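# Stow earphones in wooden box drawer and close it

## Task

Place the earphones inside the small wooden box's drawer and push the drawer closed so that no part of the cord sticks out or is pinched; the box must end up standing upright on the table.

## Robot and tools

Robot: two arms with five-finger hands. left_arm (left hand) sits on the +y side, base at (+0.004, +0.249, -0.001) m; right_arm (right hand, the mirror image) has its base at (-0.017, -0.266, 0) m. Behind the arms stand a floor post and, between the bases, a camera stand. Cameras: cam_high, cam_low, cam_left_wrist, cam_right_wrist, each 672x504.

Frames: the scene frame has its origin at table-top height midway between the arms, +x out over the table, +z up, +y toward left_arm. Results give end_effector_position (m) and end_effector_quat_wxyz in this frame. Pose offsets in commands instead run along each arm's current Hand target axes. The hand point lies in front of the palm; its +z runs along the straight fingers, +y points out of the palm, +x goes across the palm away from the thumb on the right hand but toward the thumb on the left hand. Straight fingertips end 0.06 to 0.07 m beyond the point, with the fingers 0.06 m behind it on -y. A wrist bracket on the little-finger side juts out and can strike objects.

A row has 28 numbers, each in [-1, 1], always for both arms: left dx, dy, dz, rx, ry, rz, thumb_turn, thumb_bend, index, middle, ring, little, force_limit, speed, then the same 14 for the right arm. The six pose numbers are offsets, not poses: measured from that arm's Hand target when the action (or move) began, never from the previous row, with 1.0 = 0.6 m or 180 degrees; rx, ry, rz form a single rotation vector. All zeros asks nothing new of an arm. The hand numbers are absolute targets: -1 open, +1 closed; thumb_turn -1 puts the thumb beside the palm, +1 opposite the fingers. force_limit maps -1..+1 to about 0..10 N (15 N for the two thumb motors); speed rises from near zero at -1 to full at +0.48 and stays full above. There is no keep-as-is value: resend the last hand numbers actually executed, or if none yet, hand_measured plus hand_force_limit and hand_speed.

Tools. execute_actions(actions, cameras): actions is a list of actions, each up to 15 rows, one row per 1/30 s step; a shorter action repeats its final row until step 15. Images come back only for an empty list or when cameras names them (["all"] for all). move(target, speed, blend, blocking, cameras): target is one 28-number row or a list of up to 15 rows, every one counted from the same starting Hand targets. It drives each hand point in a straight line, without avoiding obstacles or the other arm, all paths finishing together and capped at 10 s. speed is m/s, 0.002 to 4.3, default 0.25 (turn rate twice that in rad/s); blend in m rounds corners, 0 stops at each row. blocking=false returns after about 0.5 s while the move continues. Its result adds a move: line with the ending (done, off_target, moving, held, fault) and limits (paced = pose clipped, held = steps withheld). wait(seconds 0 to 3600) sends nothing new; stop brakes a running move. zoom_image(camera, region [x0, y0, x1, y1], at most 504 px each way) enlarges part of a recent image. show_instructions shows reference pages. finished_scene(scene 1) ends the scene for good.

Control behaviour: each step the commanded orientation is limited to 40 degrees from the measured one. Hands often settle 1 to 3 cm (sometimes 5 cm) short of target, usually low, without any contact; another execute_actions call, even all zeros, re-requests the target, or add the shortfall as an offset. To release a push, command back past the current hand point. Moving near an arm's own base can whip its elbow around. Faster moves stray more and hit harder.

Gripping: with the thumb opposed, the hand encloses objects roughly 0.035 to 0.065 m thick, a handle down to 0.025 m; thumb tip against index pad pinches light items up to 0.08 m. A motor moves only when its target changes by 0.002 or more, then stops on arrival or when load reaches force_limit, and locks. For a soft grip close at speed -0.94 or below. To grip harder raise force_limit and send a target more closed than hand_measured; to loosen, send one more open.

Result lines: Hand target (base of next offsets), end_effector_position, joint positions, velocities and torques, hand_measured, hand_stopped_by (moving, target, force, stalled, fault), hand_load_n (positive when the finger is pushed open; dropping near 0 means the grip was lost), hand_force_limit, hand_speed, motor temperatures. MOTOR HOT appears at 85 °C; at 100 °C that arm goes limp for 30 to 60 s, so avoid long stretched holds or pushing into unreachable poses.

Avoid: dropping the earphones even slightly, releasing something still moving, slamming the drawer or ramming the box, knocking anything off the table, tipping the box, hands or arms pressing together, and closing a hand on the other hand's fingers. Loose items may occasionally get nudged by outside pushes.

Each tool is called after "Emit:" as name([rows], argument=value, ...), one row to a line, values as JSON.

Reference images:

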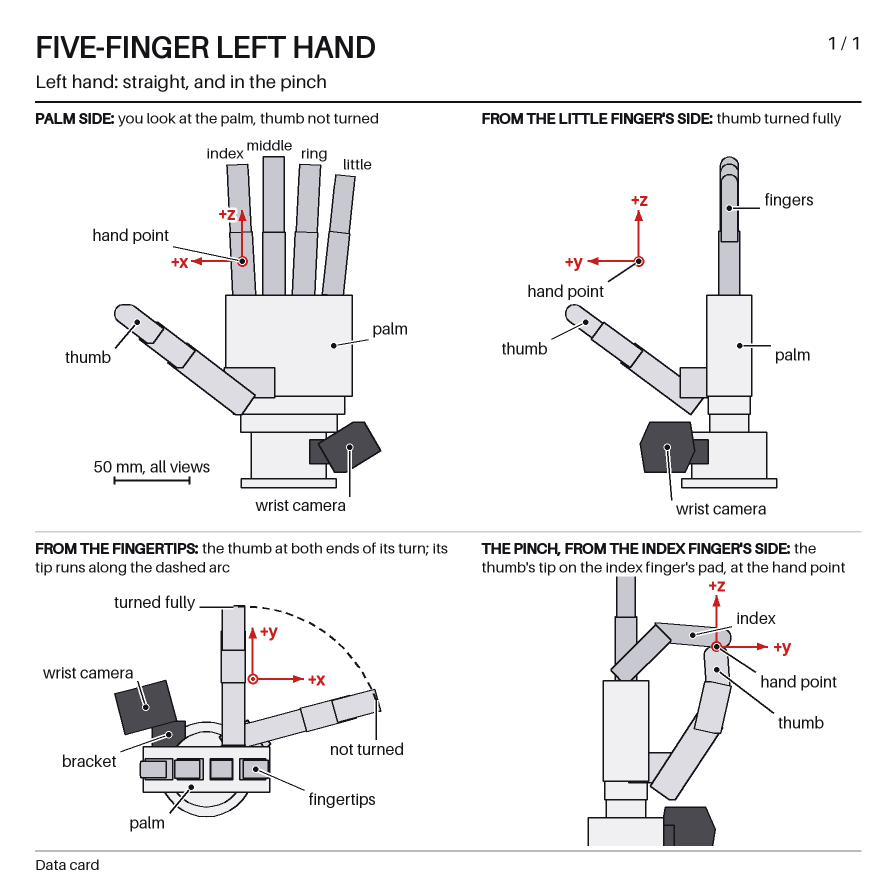

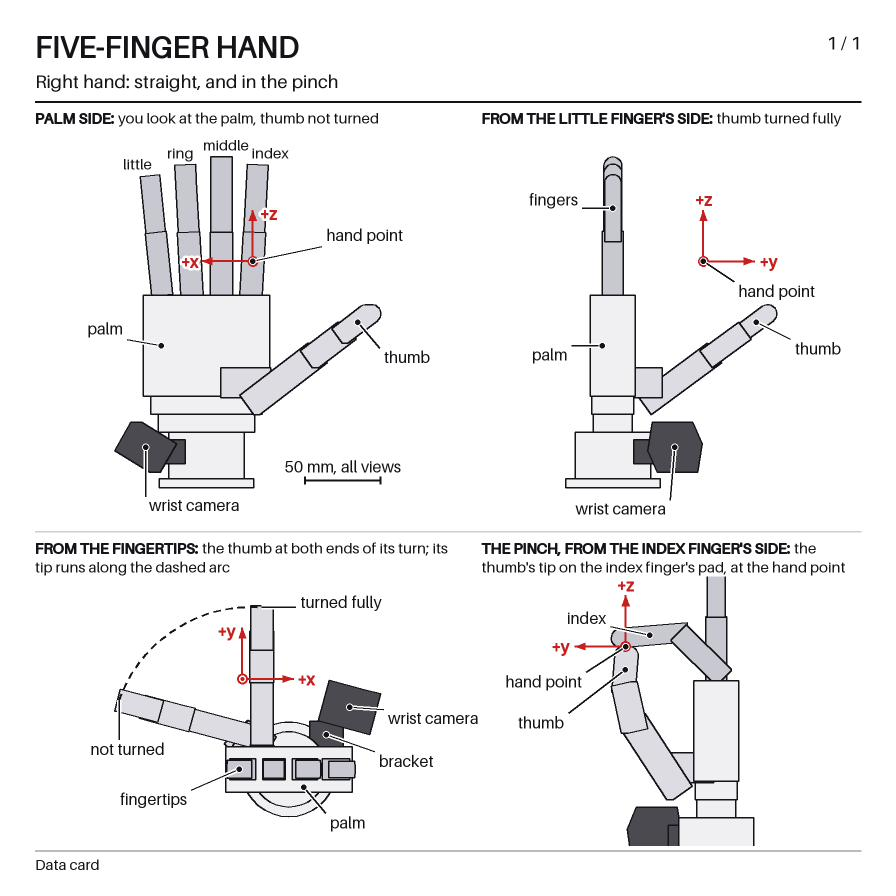

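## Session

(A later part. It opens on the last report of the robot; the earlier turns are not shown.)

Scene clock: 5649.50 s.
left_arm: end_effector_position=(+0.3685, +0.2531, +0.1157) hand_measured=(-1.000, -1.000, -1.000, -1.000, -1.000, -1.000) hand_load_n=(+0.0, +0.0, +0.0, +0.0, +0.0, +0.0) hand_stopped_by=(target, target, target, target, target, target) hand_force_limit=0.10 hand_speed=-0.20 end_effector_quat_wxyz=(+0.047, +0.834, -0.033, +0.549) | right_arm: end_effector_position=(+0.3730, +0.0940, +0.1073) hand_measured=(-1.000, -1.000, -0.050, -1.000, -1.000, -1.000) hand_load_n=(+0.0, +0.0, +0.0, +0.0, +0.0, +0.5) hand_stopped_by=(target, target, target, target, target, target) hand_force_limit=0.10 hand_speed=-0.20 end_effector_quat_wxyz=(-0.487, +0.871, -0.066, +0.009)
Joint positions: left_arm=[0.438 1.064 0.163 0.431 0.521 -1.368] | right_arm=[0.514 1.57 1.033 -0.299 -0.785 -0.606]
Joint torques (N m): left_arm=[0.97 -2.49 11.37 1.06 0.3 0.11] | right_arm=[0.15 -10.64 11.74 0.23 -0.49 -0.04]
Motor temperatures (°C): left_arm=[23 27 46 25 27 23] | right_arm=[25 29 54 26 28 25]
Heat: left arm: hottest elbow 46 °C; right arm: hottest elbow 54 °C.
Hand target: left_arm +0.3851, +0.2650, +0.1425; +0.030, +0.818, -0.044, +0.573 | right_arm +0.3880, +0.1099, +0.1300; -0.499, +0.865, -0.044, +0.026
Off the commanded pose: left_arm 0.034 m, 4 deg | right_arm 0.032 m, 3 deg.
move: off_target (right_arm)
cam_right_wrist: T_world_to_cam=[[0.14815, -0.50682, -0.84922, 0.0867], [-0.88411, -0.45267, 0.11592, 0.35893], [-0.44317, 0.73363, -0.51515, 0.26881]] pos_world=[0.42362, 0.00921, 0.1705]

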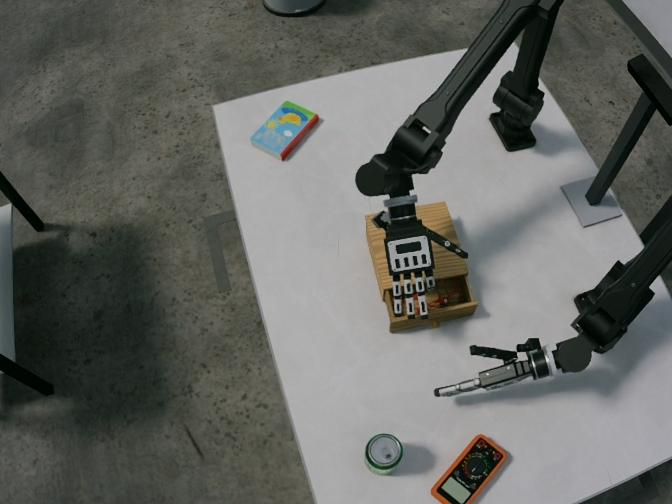

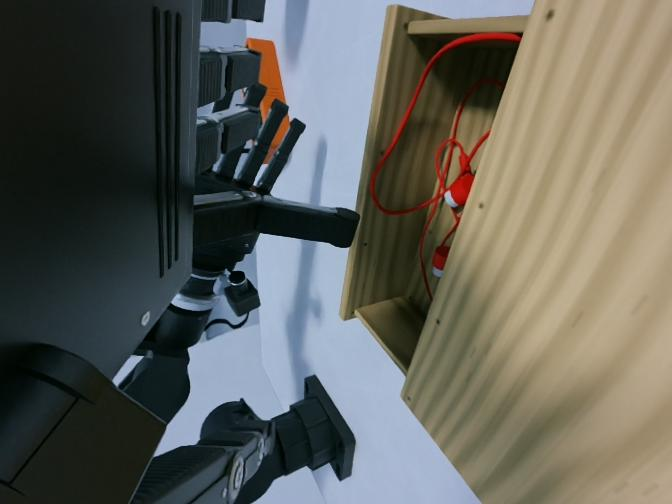

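Emit:
move(target=[0,0,0,0,0,0,-1,-1,-1,-1,-1,-1,0.1,-0.2,0.0227,0.0238,0.0588,0,0,0,-1,-1,-0.05,-1,-1,-1,0.1,-0.2], speed=0.08, cameras=["cam_high","cam_right_wrist"])

Emit:
zoom_image(camera="cam_high", region=[350, 190, 530, 350])

Emit:
zoom_image(camera="cam_right_wrist", region=[300, 0, 552, 252])

Scene clock: 5686.20 s.
left_arm: end_effector_position=(+0.3685, +0.2531, +0.1157) hand_measured=(-1.000, -1.000, -1.000, -1.000, -1.000, -1.000) hand_load_n=(+0.0, +0.0, +0.0, +0.0, +0.0, +0.0) hand_stopped_by=(target, target, target, target, target, target) hand_force_limit=0.10 hand_speed=-0.20 end_effector_quat_wxyz=(+0.047, +0.834, -0.033, +0.549) | right_arm: end_effector_position=(+0.3847, +0.1111, +0.0756) hand_measured=(-1.000, -1.000, -0.050, -1.000, -1.000, -1.000) hand_load_n=(+0.0, -0.5, +0.0, +0.0, +0.0, +0.0) hand_stopped_by=(target, target, target, target, target, target) hand_force_limit=0.10 hand_speed=-0.20 end_effector_quat_wxyz=(-0.480, +0.875, -0.062, +0.003)
Joint positions: left_arm=[0.438 1.064 0.163 0.431 0.521 -1.368] | right_arm=[0.535 1.667 1.065 -0.248 -0.771 -0.606]
Joint torques (N m): left_arm=[1.2 -2.96 11.56 1.17 0.27 0.08] | right_arm=[-0.03 -11.63 11.36 1.32 -0.48 0.19]
Motor temperatures (°C): left_arm=[23 27 47 25 27 23] | right_arm=[25 30 57 26 28 25]
Heat: left arm: hottest elbow 47 °C; right arm: hottest elbow 57 °C.
Hand target: left_arm +0.3851, +0.2650, +0.1425; +0.030, +0.818, -0.044, +0.573 | right_arm +0.4040, +0.1318, +0.1000; -0.499, +0.865, -0.044, +0.026
Off the commanded pose: left_arm 0.034 m, 4 deg | right_arm 0.037 m, 4 deg.
move: off_target (right_arm)
cam_right_wrist: T_world_to_cam=[[0.1485, -0.5182, -0.84227, 0.06739], [-0.87759, -0.46164, 0.12929, 0.37811], [-0.45583, 0.71997, -0.52332, 0.25213]] pos_world=[0.43674, 0.02795, 0.13982]

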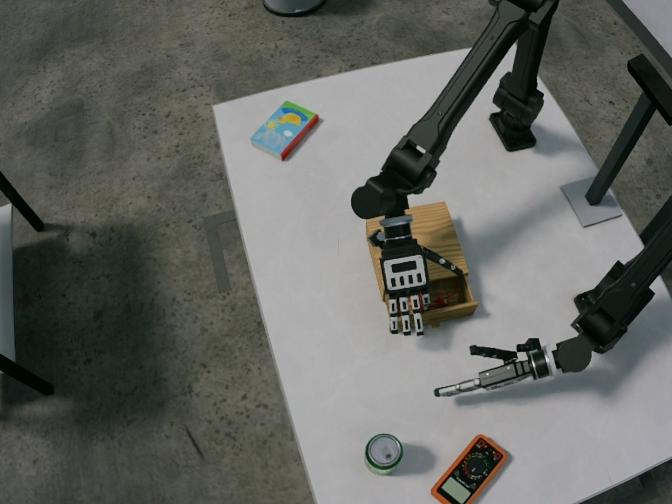

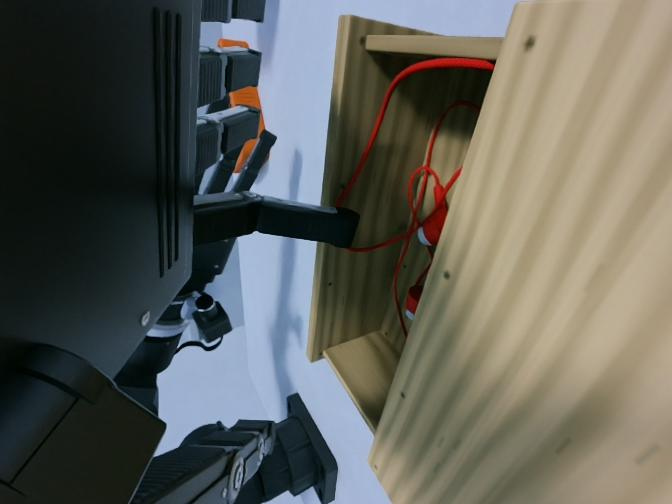

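Scaled by 2.800 from the camera's image (finer frame: 960x720).

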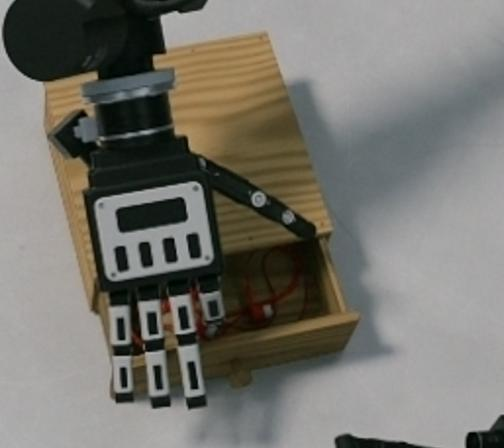

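Scaled by 2.000 from the camera's image (finer frame: 960x720).

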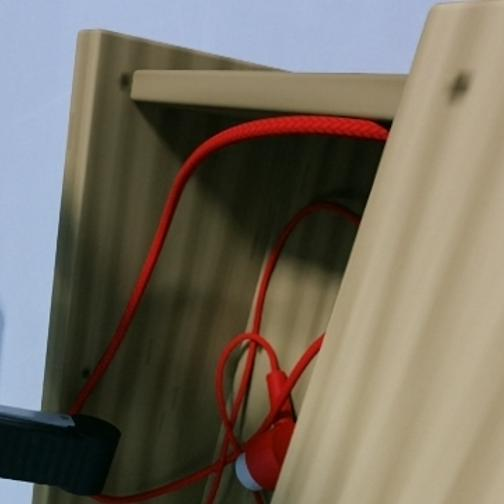

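Emit:
move(target=[0,0,0,0,0,0,-1,-1,-1,-1,-1,-1,0.1,-0.2,-0.0085,0.0687,0.0212,0,0,0,-1,-1,-0.05,-1,-1,-1,0.1,-0.2], speed=0.06, cameras=["cam_high","cam_right_wrist"])

Emit:
zoom_image(camera="cam_high", region=[350, 190, 530, 350])

Emit:
zoom_image(camera="cam_right_wrist", region=[260, 50, 512, 302])

Scene clock: 5707.77 s.
left_arm: end_effector_position=(+0.3685, +0.2531, +0.1157) hand_measured=(-1.000, -1.000, -1.000, -1.000, -1.000, -1.000) hand_load_n=(+0.0, +0.0, +0.0, +0.0, +0.0, +0.0) hand_stopped_by=(target, target, target, target, target, target) hand_force_limit=0.10 hand_speed=-0.20 end_effector_quat_wxyz=(+0.047, +0.834, -0.033, +0.549) | right_arm: end_effector_position=(+0.3947, +0.1169, +0.0601) hand_measured=(-1.000, -1.000, -0.050, -1.000, -1.000, -1.000) hand_load_n=(+0.0, +0.0, -2.0, +0.0, +0.0, +0.0) hand_stopped_by=(target, target, target, target, target, target) hand_force_limit=0.10 hand_speed=-0.20 end_effector_quat_wxyz=(-0.493, +0.868, -0.052, +0.023)
Joint positions: left_arm=[0.438 1.064 0.163 0.431 0.521 -1.368] | right_arm=[0.535 1.702 1.045 -0.139 -0.771 -0.605]
Joint torques (N m): left_arm=[0.97 -2.61 11.52 0.96 0.31 0.1] | right_arm=[-1.14 -10.99 7.53 1.4 -0.72 0.08]
Motor temperatures (°C): left_arm=[23 27 48 25 27 23] | right_arm=[25 31 58 27 28 25]
Heat: left arm: hottest elbow 48 °C; right arm: hottest elbow 58 °C.
Hand target: left_arm +0.3851, +0.2650, +0.1425; +0.030, +0.818, -0.044, +0.573 | right_arm +0.3980, +0.1227, +0.0580; -0.499, +0.865, -0.044, +0.026
Off the commanded pose: left_arm 0.034 m, 4 deg | right_arm 0.007 m, 1 deg.
move: done
cam_right_wrist: T_world_to_cam=[[0.18639, -0.49579, -0.84821, 0.03858], [-0.88269, -0.4636, 0.07701, 0.39704], [-0.4314, 0.73435, -0.52404, 0.23313]] pos_world=[0.44385, 0.03199, 0.12431]

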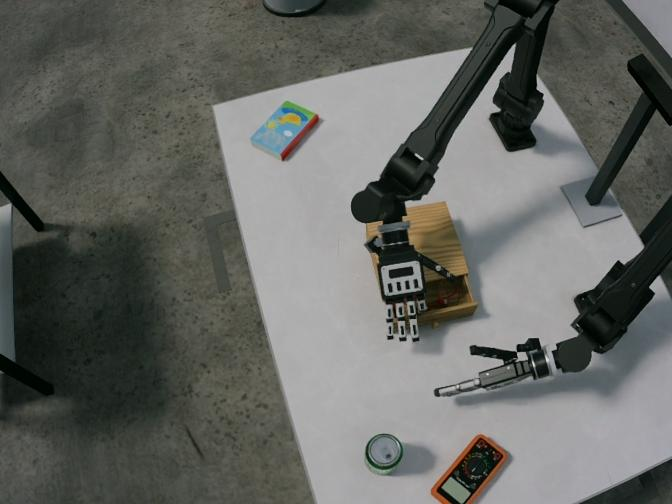

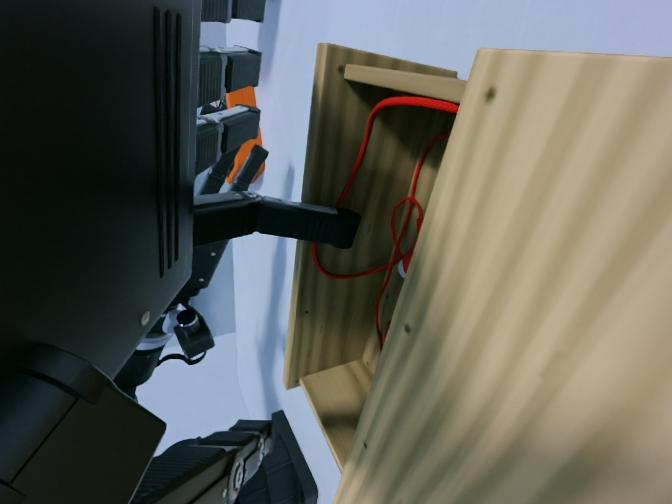

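Scaled by 2.800 from the camera's image (finer frame: 960x720).

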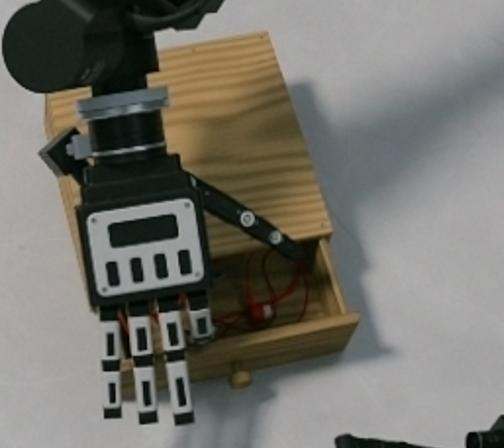

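Scaled by 2.000 from the camera's image (finer frame: 960x720).

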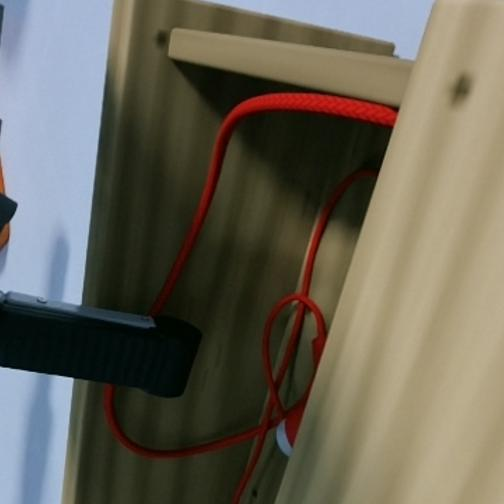

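Emit:
move(target=[0,0,0,0,0,0,-1,-1,-1,-1,-1,-1,0.1,-0.2,0,0.022,0.0127,0,0,0,-1,-1,-0.05,-1,-1,-1,0.1,-0.2], speed=0.05, cameras=["cam_high","cam_right_wrist"])

Emit:
zoom_image(camera="cam_right_wrist", region=[240, 50, 492, 302])

Scene clock: 5722.80 s.
left_arm: end_effector_position=(+0.3685, +0.2531, +0.1157) hand_measured=(-1.000, -1.000, -1.000, -1.000, -1.000, -1.000) hand_load_n=(+0.0, +0.0, +0.0, +0.0, +0.0, +0.0) hand_stopped_by=(target, target, target, target, target, target) hand_force_limit=0.10 hand_speed=-0.20 end_effector_quat_wxyz=(+0.047, +0.834, -0.033, +0.549) | right_arm: end_effector_position=(+0.3954, +0.1159, +0.0476) hand_measured=(-1.000, -1.000, -0.050, -1.000, -1.000, -1.000) hand_load_n=(+0.0, +0.0, -2.0, +0.0, +0.0, +0.0) hand_stopped_by=(target, target, target, target, target, target) hand_force_limit=0.10 hand_speed=-0.20 end_effector_quat_wxyz=(-0.494, +0.867, -0.054, +0.023)
Joint positions: left_arm=[0.438 1.064 0.163 0.431 0.521 -1.368] | right_arm=[0.532 1.724 1.032 -0.101 -0.772 -0.6]
Joint torques (N m): left_arm=[0.85 -2.67 11.25 0.96 0.32 0.1] | right_arm=[-0.85 -10.75 7.43 1.5 -0.62 0.09]
Motor temperatures (°C): left_arm=[23 27 48 25 27 23] | right_arm=[25 30 56 27 28 25]
Heat: left arm: hottest elbow 48 °C; right arm: hottest elbow 56 °C.
Hand target: left_arm +0.3851, +0.2650, +0.1425; +0.030, +0.818, -0.044, +0.573 | right_arm +0.3980, +0.1227, +0.0427; -0.499, +0.865, -0.044, +0.026
Off the commanded pose: left_arm 0.034 m, 4 deg | right_arm 0.009 m, 1 deg.
move: done
cam_right_wrist: T_world_to_cam=[[0.18273, -0.49415, -0.84996, 0.02861], [-0.88451, -0.46007, 0.07731, 0.39849], [-0.42924, 0.73767, -0.52115, 0.22623]] pos_world=[0.44435, 0.03058, 0.11141]

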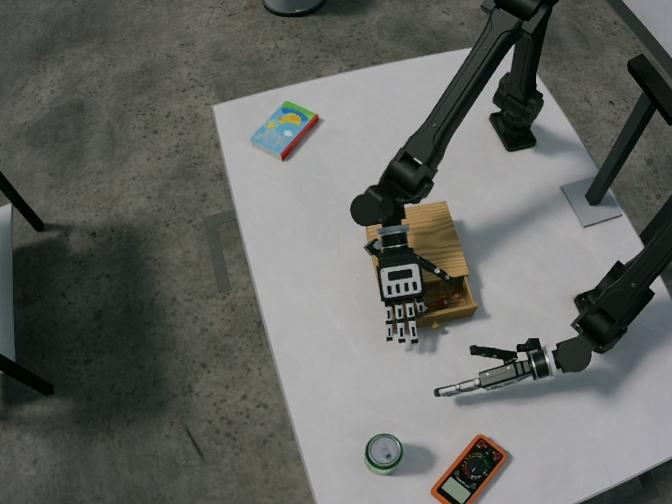

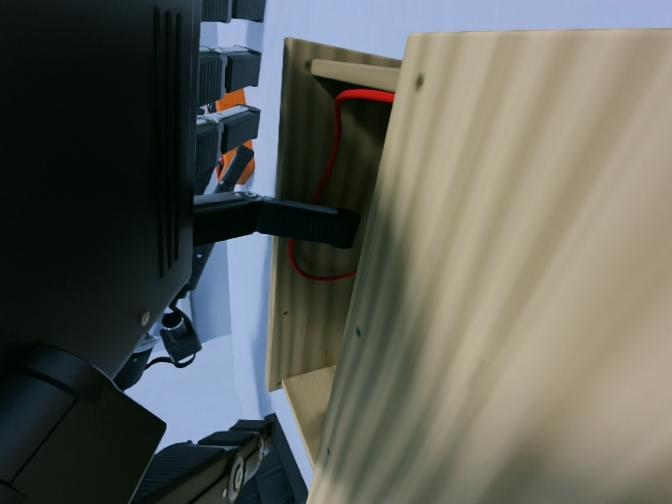

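Scaled by 2.000 from the camera's image (finer frame: 960x720).

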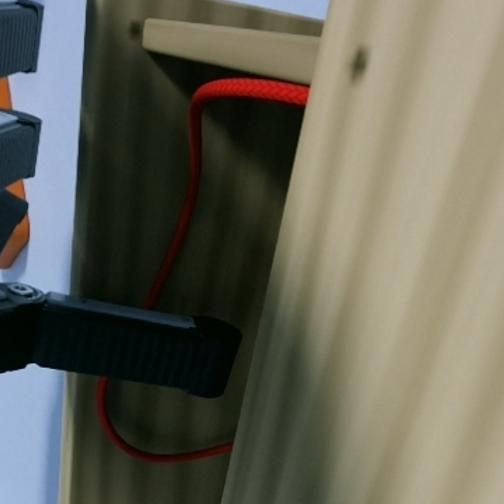

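Emit:
move(target=[0,0,0,0,0,0,-1,-1,-1,-1,-1,-1,0.1,-0.2,-0.0888,0,0,0,0,0,-1,-1,-0.05,-1,-1,-1,0.1,-0.2], speed=0.06, cameras=["cam_high","cam_right_wrist"])

Emit:
zoom_image(camera="cam_right_wrist", region=[240, 0, 492, 252])

Emit:
zoom_image(camera="cam_high", region=[350, 190, 530, 350])

Scene clock: 5732.43 s.
left_arm: end_effector_position=(+0.3685, +0.2531, +0.1157) hand_measured=(-1.000, -1.000, -1.000, -1.000, -1.000, -1.000) hand_load_n=(+0.0, -0.5, +0.5, +0.0, +0.0, +0.0) hand_stopped_by=(target, target, target, target, target, target) hand_force_limit=0.10 hand_speed=-0.20 end_effector_quat_wxyz=(+0.047, +0.834, -0.033, +0.549) | right_arm: end_effector_position=(+0.3554, +0.1143, +0.0310) hand_measured=(-1.000, -1.000, -0.050, -1.000, -1.000, -1.000) hand_load_n=(-0.5, +0.0, -1.0, +0.0, +0.0, +0.0) hand_stopped_by=(target, target, target, target, target, target) hand_force_limit=0.10 hand_speed=-0.20 end_effector_quat_wxyz=(-0.488, +0.871, -0.049, +0.031)
Joint positions: left_arm=[0.438 1.064 0.163 0.431 0.521 -1.368] | right_arm=[0.58 1.673 0.906 -0.001 -0.723 -0.577]
Joint torques (N m): left_arm=[0.91 -3.08 11.49 1.13 0.3 0.11] | right_arm=[0.97 -12.4 6.5 1.11 -0.57 0.46]
Heat: left arm: hottest elbow 48 °C; right arm: hottest elbow 54 °C.
Hand target: left_arm +0.3851, +0.2650, +0.1425; +0.030, +0.818, -0.044, +0.573 | right_arm +0.3450, +0.1282, +0.0427; -0.499, +0.865, -0.044, +0.026
Off the commanded pose: left_arm 0.034 m, 4 deg | right_arm 0.021 m, 2 deg.
move: off_target (right_arm)
cam_right_wrist: T_world_to_cam=[[0.19935, -0.50645, -0.83891, 0.01625], [-0.88554, -0.4597, 0.06709, 0.36425], [-0.41962, 0.72951, -0.54012, 0.19967]] pos_world=[0.40311, 0.03002, 0.09704]

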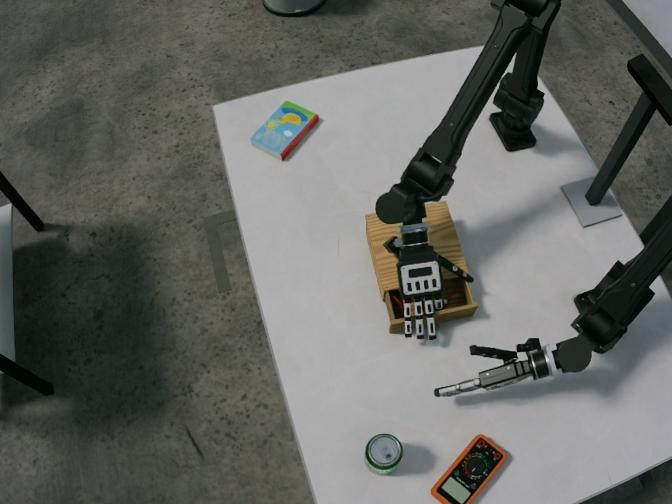

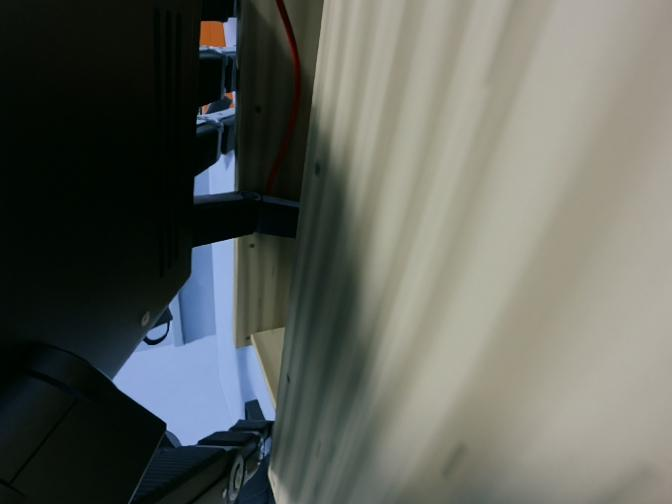

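Scaled by 2.000 from the camera's image (finer frame: 960x720).

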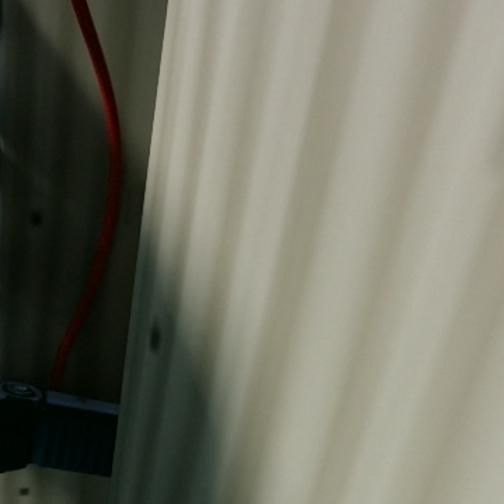

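Scaled by 2.800 from the camera's image (finer frame: 960x720).

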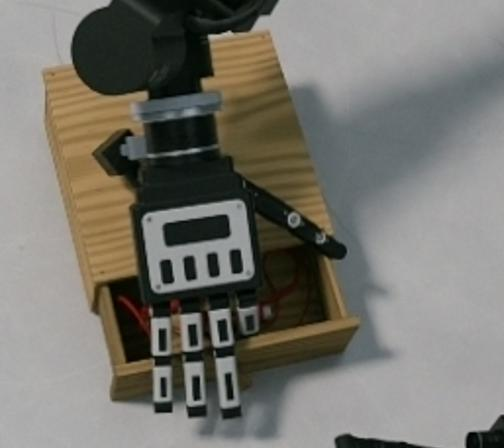

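Emit:
move(target=[0,0,0,0,0,0,-1,-1,-1,-1,-1,-1,0.1,-0.2,0.0217,-0.1038,-0.0767,0,0,0,-1,-1,-0.05,-1,-1,-1,0.1,-0.2], speed=0.06, cameras=["cam_high","cam_right_wrist"])

Emit:
zoom_image(camera="cam_right_wrist", region=[300, 0, 552, 252])

Emit:
zoom_image(camera="cam_high", region=[370, 260, 490, 350])

Scene clock: 5746.07 s.
left_arm: end_effector_position=(+0.3685, +0.2531, +0.1157) hand_measured=(-1.000, -1.000, -1.000, -1.000, -1.000, -1.000) hand_load_n=(+0.0, +0.0, +0.0, +0.0, +0.0, +0.0) hand_stopped_by=(target, target, target, target, target, target) hand_force_limit=0.10 hand_speed=-0.20 end_effector_quat_wxyz=(+0.047, +0.834, -0.033, +0.549) | right_arm: end_effector_position=(+0.3372, +0.1074, +0.0845) hand_measured=(-1.000, -1.000, -0.050, -1.000, -1.000, -1.000) hand_load_n=(+0.0, +0.0, +0.0, +0.0, +0.0, +0.0) hand_stopped_by=(target, target, target, target, target, target) hand_force_limit=0.10 hand_speed=-0.20 end_effector_quat_wxyz=(-0.478, +0.876, -0.059, +0.002)
Joint positions: left_arm=[0.438 1.064 0.163 0.431 0.521 -1.368] | right_arm=[0.581 1.555 0.95 -0.222 -0.742 -0.57]
Joint torques (N m): left_arm=[0.85 -2.67 11.47 1.09 0.29 0.12] | right_arm=[-2.02 -12.16 11.28 0.25 -0.82 0.08]
Heat: left arm: hottest elbow 49 °C; right arm: hottest elbow 53 °C.
Hand target: left_arm +0.3851, +0.2650, +0.1425; +0.030, +0.818, -0.044, +0.573 | right_arm +0.3570, +0.1182, +0.1196; -0.499, +0.865, -0.044, +0.026
Off the commanded pose: left_arm 0.034 m, 4 deg | right_arm 0.042 m, 4 deg.
move: off_target (right_arm)
cam_right_wrist: T_world_to_cam=[[0.15194, -0.52093, -0.83997, 0.07891], [-0.87456, -0.4668, 0.13131, 0.3329], [-0.4605, 0.71465, -0.52651, 0.24018]] pos_world=[0.38975, 0.02486, 0.14903]

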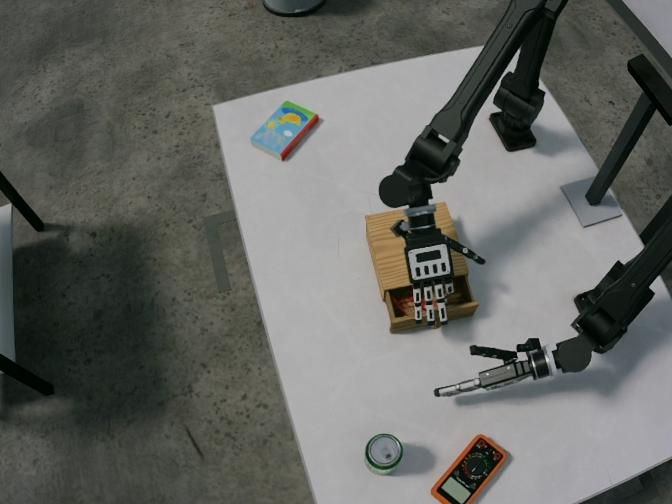

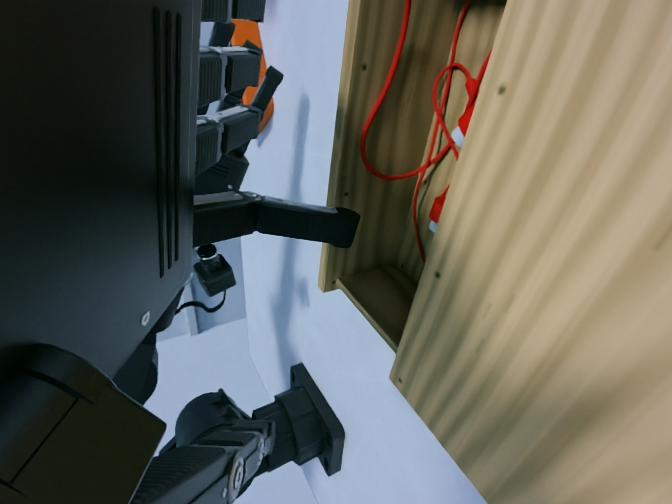

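Scaled by 2.000 from the camera's image (finer frame: 960x720).

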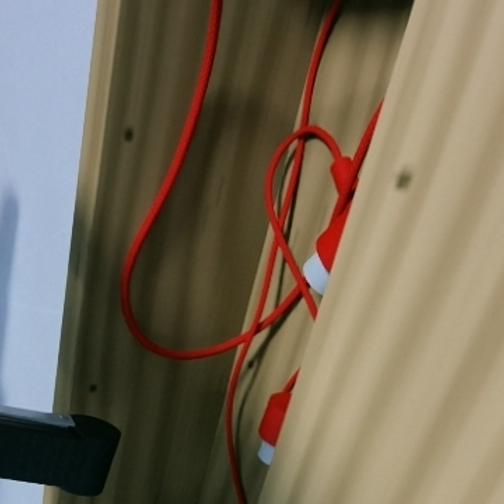

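Scaled by 4.200 from the camera's image (finer frame: 960x720).

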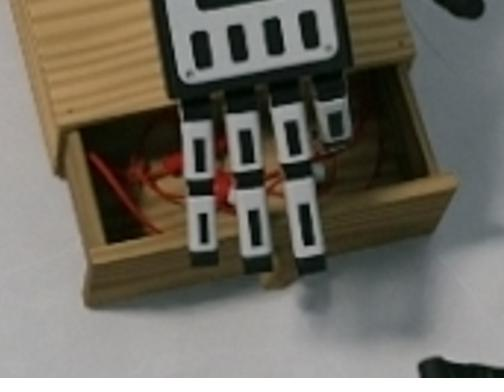

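Emit:
move(target=[0,0,0,0,0,0,-1,-1,-1,-1,-1,-1,0.1,-0.2,-0.0128,-0.0988,-0.2288,0.0833,0,0,-1,-1,-1,-1,-1,-1,0.1,-0.2], speed=0.15, cameras=["cam_high","cam_low"])

Emit:
zoom_image(camera="cam_high", region=[370, 260, 490, 350])

Emit:
zoom_image(camera="cam_low", region=[240, 270, 320, 340])

Scene clock: 5769.73 s.
left_arm: end_effector_position=(+0.3685, +0.2531, +0.1157) hand_measured=(-1.000, -1.000, -1.000, -1.000, -1.000, -1.000) hand_load_n=(+0.0, +0.0, +0.0, +0.0, -0.5, +0.0) hand_stopped_by=(target, target, target, target, target, target) hand_force_limit=0.10 hand_speed=-0.20 end_effector_quat_wxyz=(+0.047, +0.834, -0.033, +0.549) | right_arm: end_effector_position=(+0.3416, +0.0317, +0.2272) hand_measured=(-1.000, -1.000, -1.000, -1.000, -1.000, -1.000) hand_load_n=(-0.5, +0.0, +0.0, +0.0, +0.0, +0.0) hand_stopped_by=(target, target, target, target, target, target) hand_force_limit=0.10 hand_speed=-0.20 end_effector_quat_wxyz=(-0.602, +0.797, -0.041, +0.030)
Joint positions: left_arm=[0.438 1.064 0.163 0.431 0.521 -1.368] | right_arm=[0.342 1.265 0.912 -0.248 -1.067 -0.54]
Joint torques (N m): left_arm=[0.79 -3.31 11.38 1.09 0.29 0.11] | right_arm=[-2.02 -8.94 8.94 0.28 -0.83 0.27]
Heat: left arm: hottest elbow 49 °C; right arm: hottest elbow 53 °C.
Hand target: left_arm +0.3851, +0.2650, +0.1425; +0.030, +0.818, -0.044, +0.573 | right_arm +0.3401, +0.0304, +0.2397; -0.607, +0.793, -0.041, +0.032
Off the commanded pose: left_arm 0.034 m, 4 deg | right_arm 0.013 m, 1 deg.
move: off_target (right_arm)

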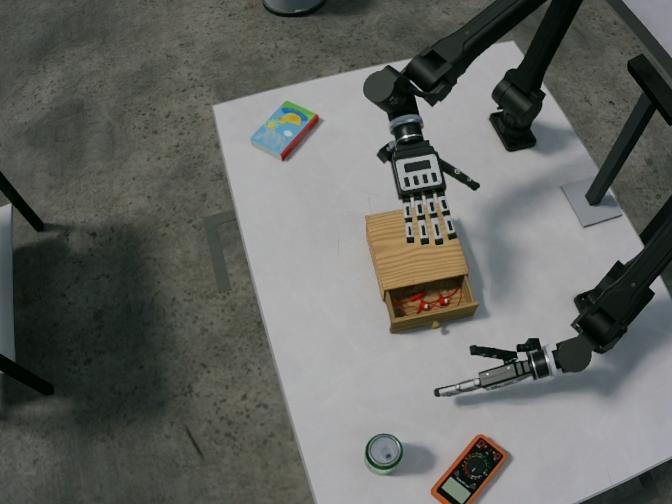

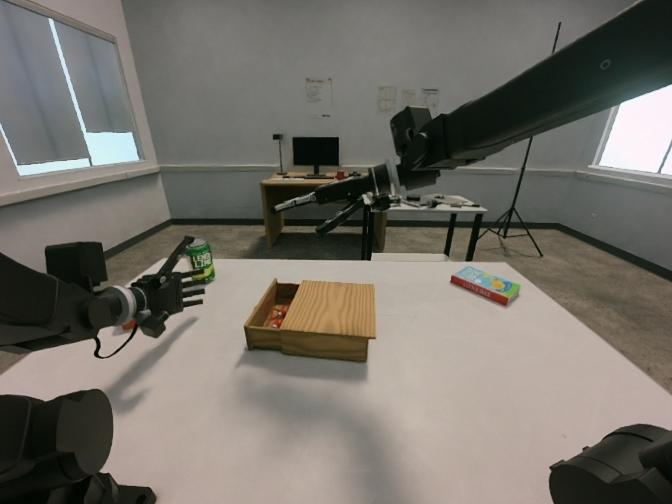

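Scaled by 4.200 from the camera's image (finer frame: 960x720).

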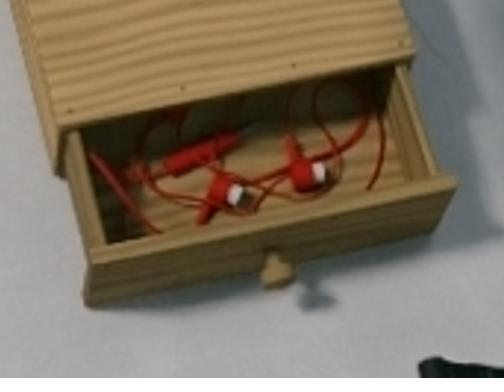

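Scaled by 6.300 from the camera's image (finer frame: 960x720).

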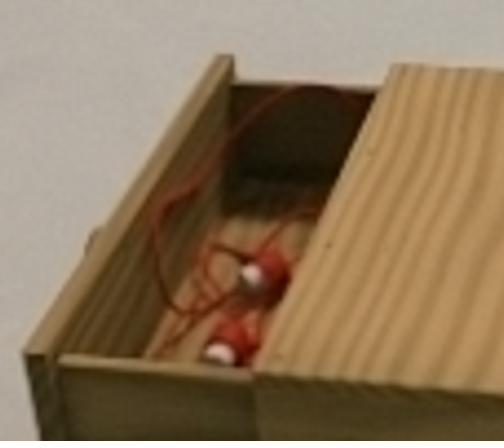

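Emit:
move([
  [0,0,0,0,0,0,-1,-1,-1,-1,-1,-1,0.1,-0.2,0.0095,0.0485,-0.247,0,0.483,0.129,-1,-1,-1,-1,-1,-1,0.1,-0.2],
  [0,0,0,0,0,0,-1,-1,-1,-1,-1,-1,0.1,-0.2,0.0245,0.1245,-0.2075,0.3767,0.4123,0.5356,-1,-1,-1,-1,-1,-1,0.1,-0.2],
  [0,0,0,0,0,0,-1,-1,-1,-1,-1,-1,0.1,-0.2,0.026,0.2567,-0.1547,0.3767,0.4123,0.5356,-1,-1,-1,-1,-1,-1,0.1,-0.2],
], speed=[0.2,0.2,0.12], blend=[0.02,0.02,0], cameras=["cam_high"])

Scene clock: 5796.43 s.
left_arm: end_effector_position=(+0.3685, +0.2531, +0.1157) hand_measured=(-1.000, -1.000, -1.000, -1.000, -1.000, -1.000) hand_load_n=(-0.5, +0.0, +0.0, +0.0, +0.0, +0.0) hand_stopped_by=(target, target, target, target, target, target) hand_force_limit=0.10 hand_speed=-0.20 end_effector_quat_wxyz=(+0.047, +0.834, -0.033, +0.549) | right_arm: end_effector_position=(+0.3413, -0.1053, +0.1079) hand_measured=(-1.000, -1.000, -1.000, -1.000, -1.000, -1.000) hand_load_n=(+0.0, +0.0, +0.0, +0.0, +0.0, +0.0) hand_stopped_by=(target, target, target, target, target, target) hand_force_limit=0.10 hand_speed=-0.20 end_effector_quat_wxyz=(+0.564, +0.038, +0.824, -0.041)
Joint positions: left_arm=[0.438 1.064 0.163 0.431 0.521 -1.368] | right_arm=[0.673 1.133 0.157 0.479 0.713 1.885]
Joint torques (N m): left_arm=[1.38 -3.08 11.43 1.05 0.28 0.11] | right_arm=[-0.32 -2.61 6.02 1.74 0.4 0.2]
Heat: left arm: hottest elbow 49 °C; right arm: hottest elbow 52 °C.
Hand target: left_arm +0.3851, +0.2650, +0.1425; +0.030, +0.818, -0.044, +0.573 | right_arm +0.3423, -0.1002, +0.1151; +0.573, +0.044, +0.818, -0.031
Off the commanded pose: left_arm 0.034 m, 4 deg | right_arm 0.009 m, 2 deg.
move: done

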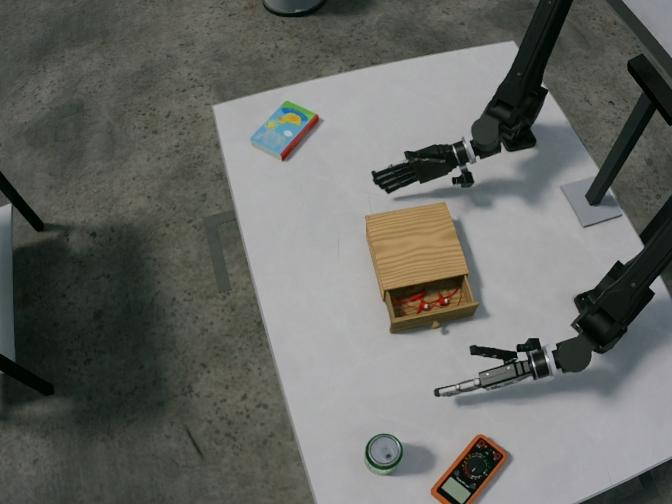

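Emit:
move([
  [-0.0422,0.1325,0.0305,0,0,0,-1,-1,-1,-1,-1,-1,0.1,-0.2,-0.0018,0.0913,-0.0093,0,0,0,-1,-1,-1,-1,-1,-1,0.1,-0.2],
  [-0.0377,0.2568,0.043,0,0,0,-1,-1,-1,-1,-1,-1,0.1,-0.2,-0.0018,0.0913,-0.0093,0,0,0,-1,-1,-1,-1,-1,-1,0.1,-0.2],
], speed=[0.08,0.06], cameras=["cam_high","cam_left_wrist","cam_low"])

Emit:
zoom_image(camera="cam_left_wrist", region=[200, 40, 440, 220])

Emit:
zoom_image(camera="cam_high", region=[350, 190, 530, 350])

Scene clock: 5814.20 s.
left_arm: end_effector_position=(+0.3756, +0.1151, +0.0968) hand_measured=(-1.000, -1.000, -1.000, -1.000, -1.000, -1.000) hand_load_n=(+0.0, +0.0, +0.0, +0.0, +0.0, +0.0) hand_stopped_by=(target, target, target, target, target, target) hand_force_limit=0.10 hand_speed=-0.20 end_effector_quat_wxyz=(+0.021, +0.830, -0.053, +0.555) | right_arm: end_effector_position=(+0.3339, -0.0604, +0.1016) hand_measured=(-1.000, -1.000, -1.000, -1.000, -1.000, -1.000) hand_load_n=(+0.0, +0.0, +0.0, +0.0, +0.0, +0.0) hand_stopped_by=(target, target, target, target, target, target) hand_force_limit=0.10 hand_speed=-0.20 end_effector_quat_wxyz=(+0.565, +0.028, +0.823, -0.046)
Joint positions: left_arm=[-0.287 1.177 0.12 0.658 -0.165 -1.614] | right_arm=[0.845 1.243 0.223 0.442 0.858 1.981]
Joint torques (N m): left_arm=[-0.91 -0.85 7.77 3.07 -0.33 -0.3] | right_arm=[-0.38 -3.6 8.43 0.53 0.5 0.29]
Motor temperatures (°C): left_arm=[23 27 49 25 27 23] | right_arm=[25 30 51 27 28 25]
Heat: left arm: hottest elbow 49 °C; right arm: hottest elbow 51 °C.
Hand target: left_arm +0.3851, +0.1101, +0.1123; +0.030, +0.818, -0.044, +0.573 | right_arm +0.3434, -0.0452, +0.1180; +0.573, +0.044, +0.818, -0.031
Off the commanded pose: left_arm 0.019 m, 3 deg | right_arm 0.024 m, 3 deg.
joint sent to its limit (right arm) — joint 6 (wrist roll), upper limit. The joint targets are off in position, not in orientation.
move: off_target (left_arm, right_arm)
cam_left_wrist: T_world_to_cam=[[0.18953, 0.94256, 0.27508, -0.20827], [-0.22272, -0.23159, 0.94698, 0.012], [0.95628, -0.24074, 0.16603, -0.2334]] pos_world=[0.26535, 0.1429, 0.08468]
Images, in order (width x height): cam_high 672x504, cam_low 672x504, cam_left_wrist 672x504.

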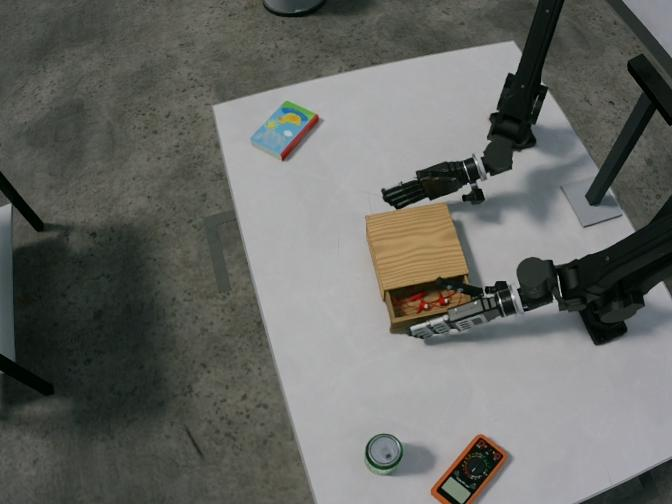

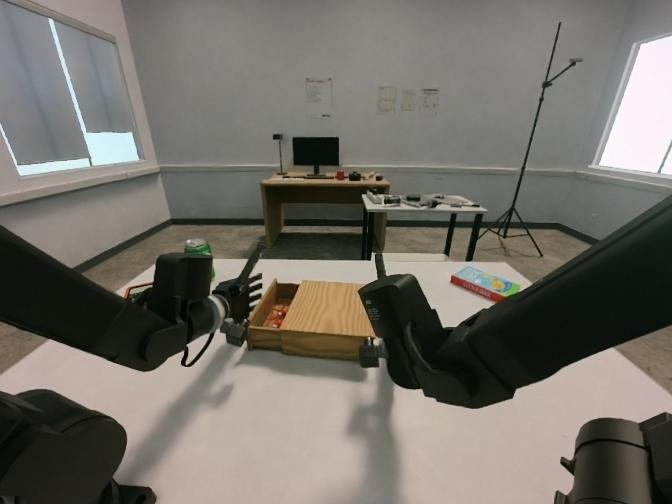

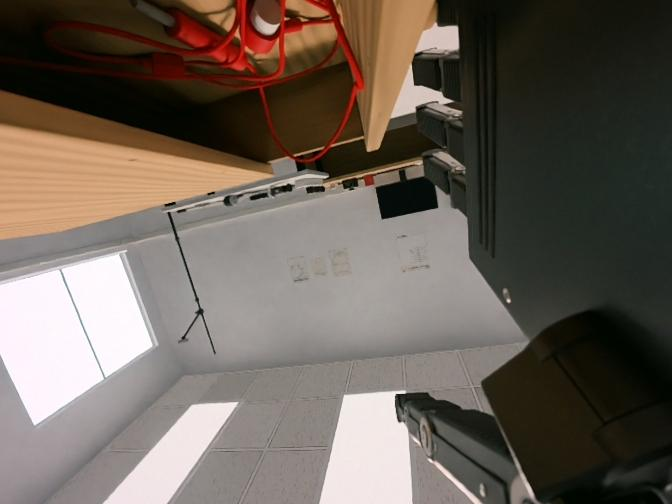

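Scaled by 2.100 from the camera's image (finer frame: 960x720).

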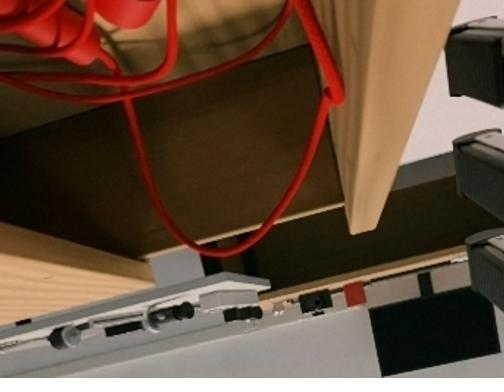

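Scaled by 2.800 from the camera's image (finer frame: 960x720).

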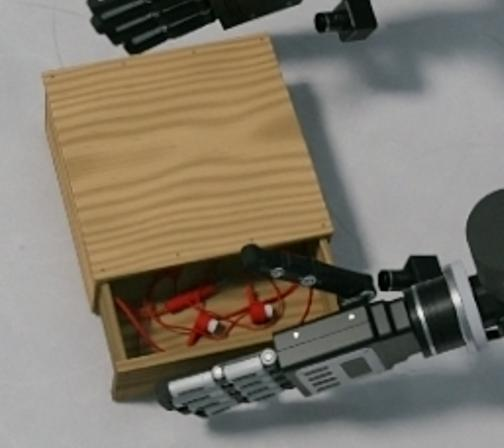

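Emit:
move([
  [-0.0054,-0.1491,-0.015,0,0,0,-1,-1,-1,-1,-1,-1,0.1,-0.2,-0.0193,-0.0994,0.0043,0,0,0,-1,-1,-1,-1,-1,-1,0.1,-0.2],
  [-0.0394,-0.1385,-0.1084,0,0,0,-1,-1,-1,-1,-1,-1,0.1,-0.2,-0.2065,-0.1257,-0.0752,0.0215,-0.0229,-0.5,-1,-1,-1,-1,-1,-1,0.1,-0.2],
], speed=0.15, cameras=["cam_high"])

Scene clock: 5931.77 s.
left_arm: end_effector_position=(+0.3332, +0.1972, +0.1104) hand_measured=(-1.000, -1.000, -1.000, -1.000, -1.000, -1.000) hand_load_n=(+0.0, +0.0, +0.0, +0.0, +0.0, +0.0) hand_stopped_by=(target, target, target, target, target, target) hand_force_limit=0.10 hand_speed=-0.20 end_effector_quat_wxyz=(+0.036, +0.820, -0.041, +0.570) | right_arm: end_effector_position=(+0.3274, -0.1285, +0.1989) hand_measured=(-1.000, -1.000, -1.000, -1.000, -1.000, -1.000) hand_load_n=(-0.5, +0.0, +0.0, +0.0, +0.0, +0.0) hand_stopped_by=(target, target, target, target, target, target) hand_force_limit=0.10 hand_speed=-0.20 end_effector_quat_wxyz=(+0.410, -0.500, +0.637, -0.420)
Joint positions: left_arm=[0.196 0.844 0.01 0.463 0.297 -1.47] | right_arm=[0.633 0.684 0.475 -0.211 0.703 0.389]
Joint torques (N m): left_arm=[0.32 0.91 8.03 1.62 -0.06 -0.08] | right_arm=[-0.32 -2.2 13.49 0.58 0.28 -0.07]
Motor temperatures (°C): left_arm=[23 26 40 25 27 23] | right_arm=[25 29 50 26 28 25]
Heat: left arm: hottest elbow 40 °C; right arm: hottest elbow 50 °C.
Hand target: left_arm +0.3353, +0.1981, +0.1148; +0.036, +0.816, -0.040, +0.575 (not the last commanded pose) | right_arm +0.3358, -0.1187, +0.2387; +0.436, -0.486, +0.628, -0.423 (not the last commanded pose)
Off the commanded pose: left_arm 0.009 m, 1 deg | right_arm 0.052 m, 8 deg.
move: held (left_arm; a check stopped the path), off_target (right_arm; braked when a check withheld steps of left_arm); path passed 1 of 2 targets; limits=held
pose unreachable (left arm): on one or more control steps of this call, first in action 0 (counted from 0), this arm could not follow its commanded pose, so it was not sent that pose on those steps. It may still have moved: this result reports where it is.
cause: moving toward the commanded pose would bring two parts of the arm too close to each other (joints 2 (shoulder) and 3 (elbow) lie between them).

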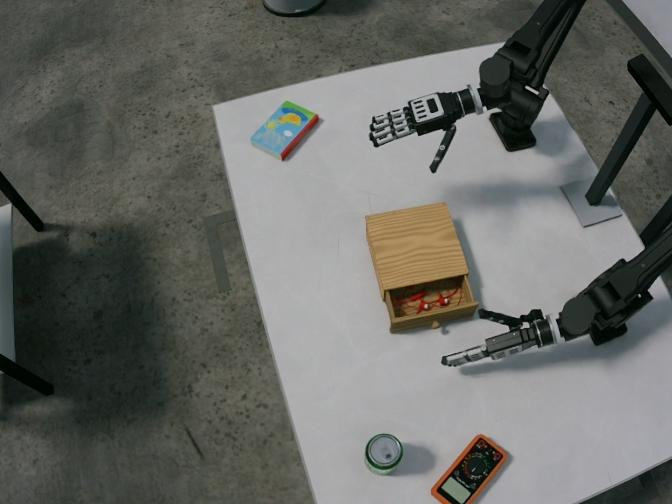

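Emit:
move(target=[0.0068,-0.0022,0.0187,0,0,0,-1,-1,-1,-1,-1,-1,0.1,-0.2,0.001,-0.016,-0.014,0.0014,-0.0024,-0.0459,-1,-1,-1,-1,-1,-1,0.1,-0.2], speed=0.1, cameras=["cam_high"])

Scene clock: 5957.43 s.
left_arm: end_effector_position=(+0.3346, +0.1991, +0.0959) hand_measured=(-1.000, -1.000, -1.000, -1.000, -1.000, -1.000) hand_load_n=(+0.0, +0.0, +0.0, +0.0, +0.0, +0.0) hand_stopped_by=(target, target, target, target, target, target) hand_force_limit=0.10 hand_speed=-0.20 end_effector_quat_wxyz=(+0.036, +0.831, -0.036, +0.554) | right_arm: end_effector_position=(+0.3228, -0.1291, +0.2081) hand_measured=(-1.000, -1.000, -1.000, -1.000, -1.000, -1.000) hand_load_n=(+0.0, +0.0, +0.0, +0.0, +0.0, +0.0) hand_stopped_by=(target, target, target, target, target, target) hand_force_limit=0.10 hand_speed=-0.20 end_effector_quat_wxyz=(-0.380, +0.548, -0.596, +0.448)
Joint positions: left_arm=[0.196 0.927 0.01 0.506 0.287 -1.47] | right_arm=[0.664 0.682 0.512 -0.256 0.725 0.253]
Joint torques (N m): left_arm=[-0.62 1.2 9.61 2.91 -0.17 -0.15] | right_arm=[-0.38 -2.61 13.59 0.55 0.34 -0.04]
Heat: left arm: hottest elbow 41 °C; right arm: hottest elbow 52 °C.
Hand target: left_arm +0.3473, +0.1982, +0.1148; +0.036, +0.816, -0.040, +0.575 | right_arm +0.3300, -0.1200, +0.2500; -0.408, +0.531, -0.589, +0.453
Off the commanded pose: left_arm 0.023 m, 3 deg | right_arm 0.043 m, 4 deg.
move: off_target (left_arm, right_arm)

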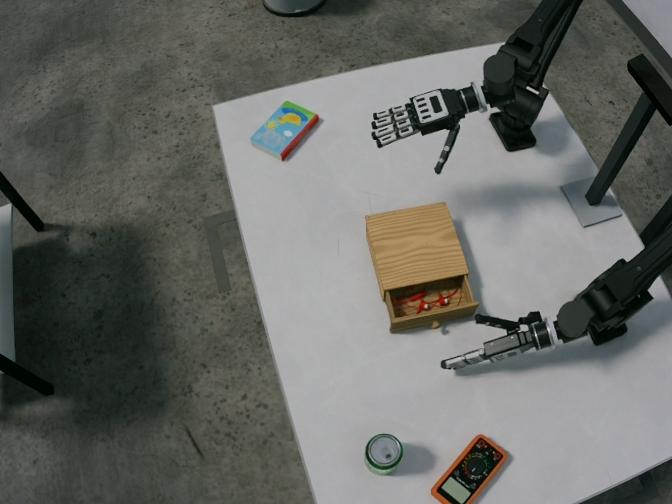

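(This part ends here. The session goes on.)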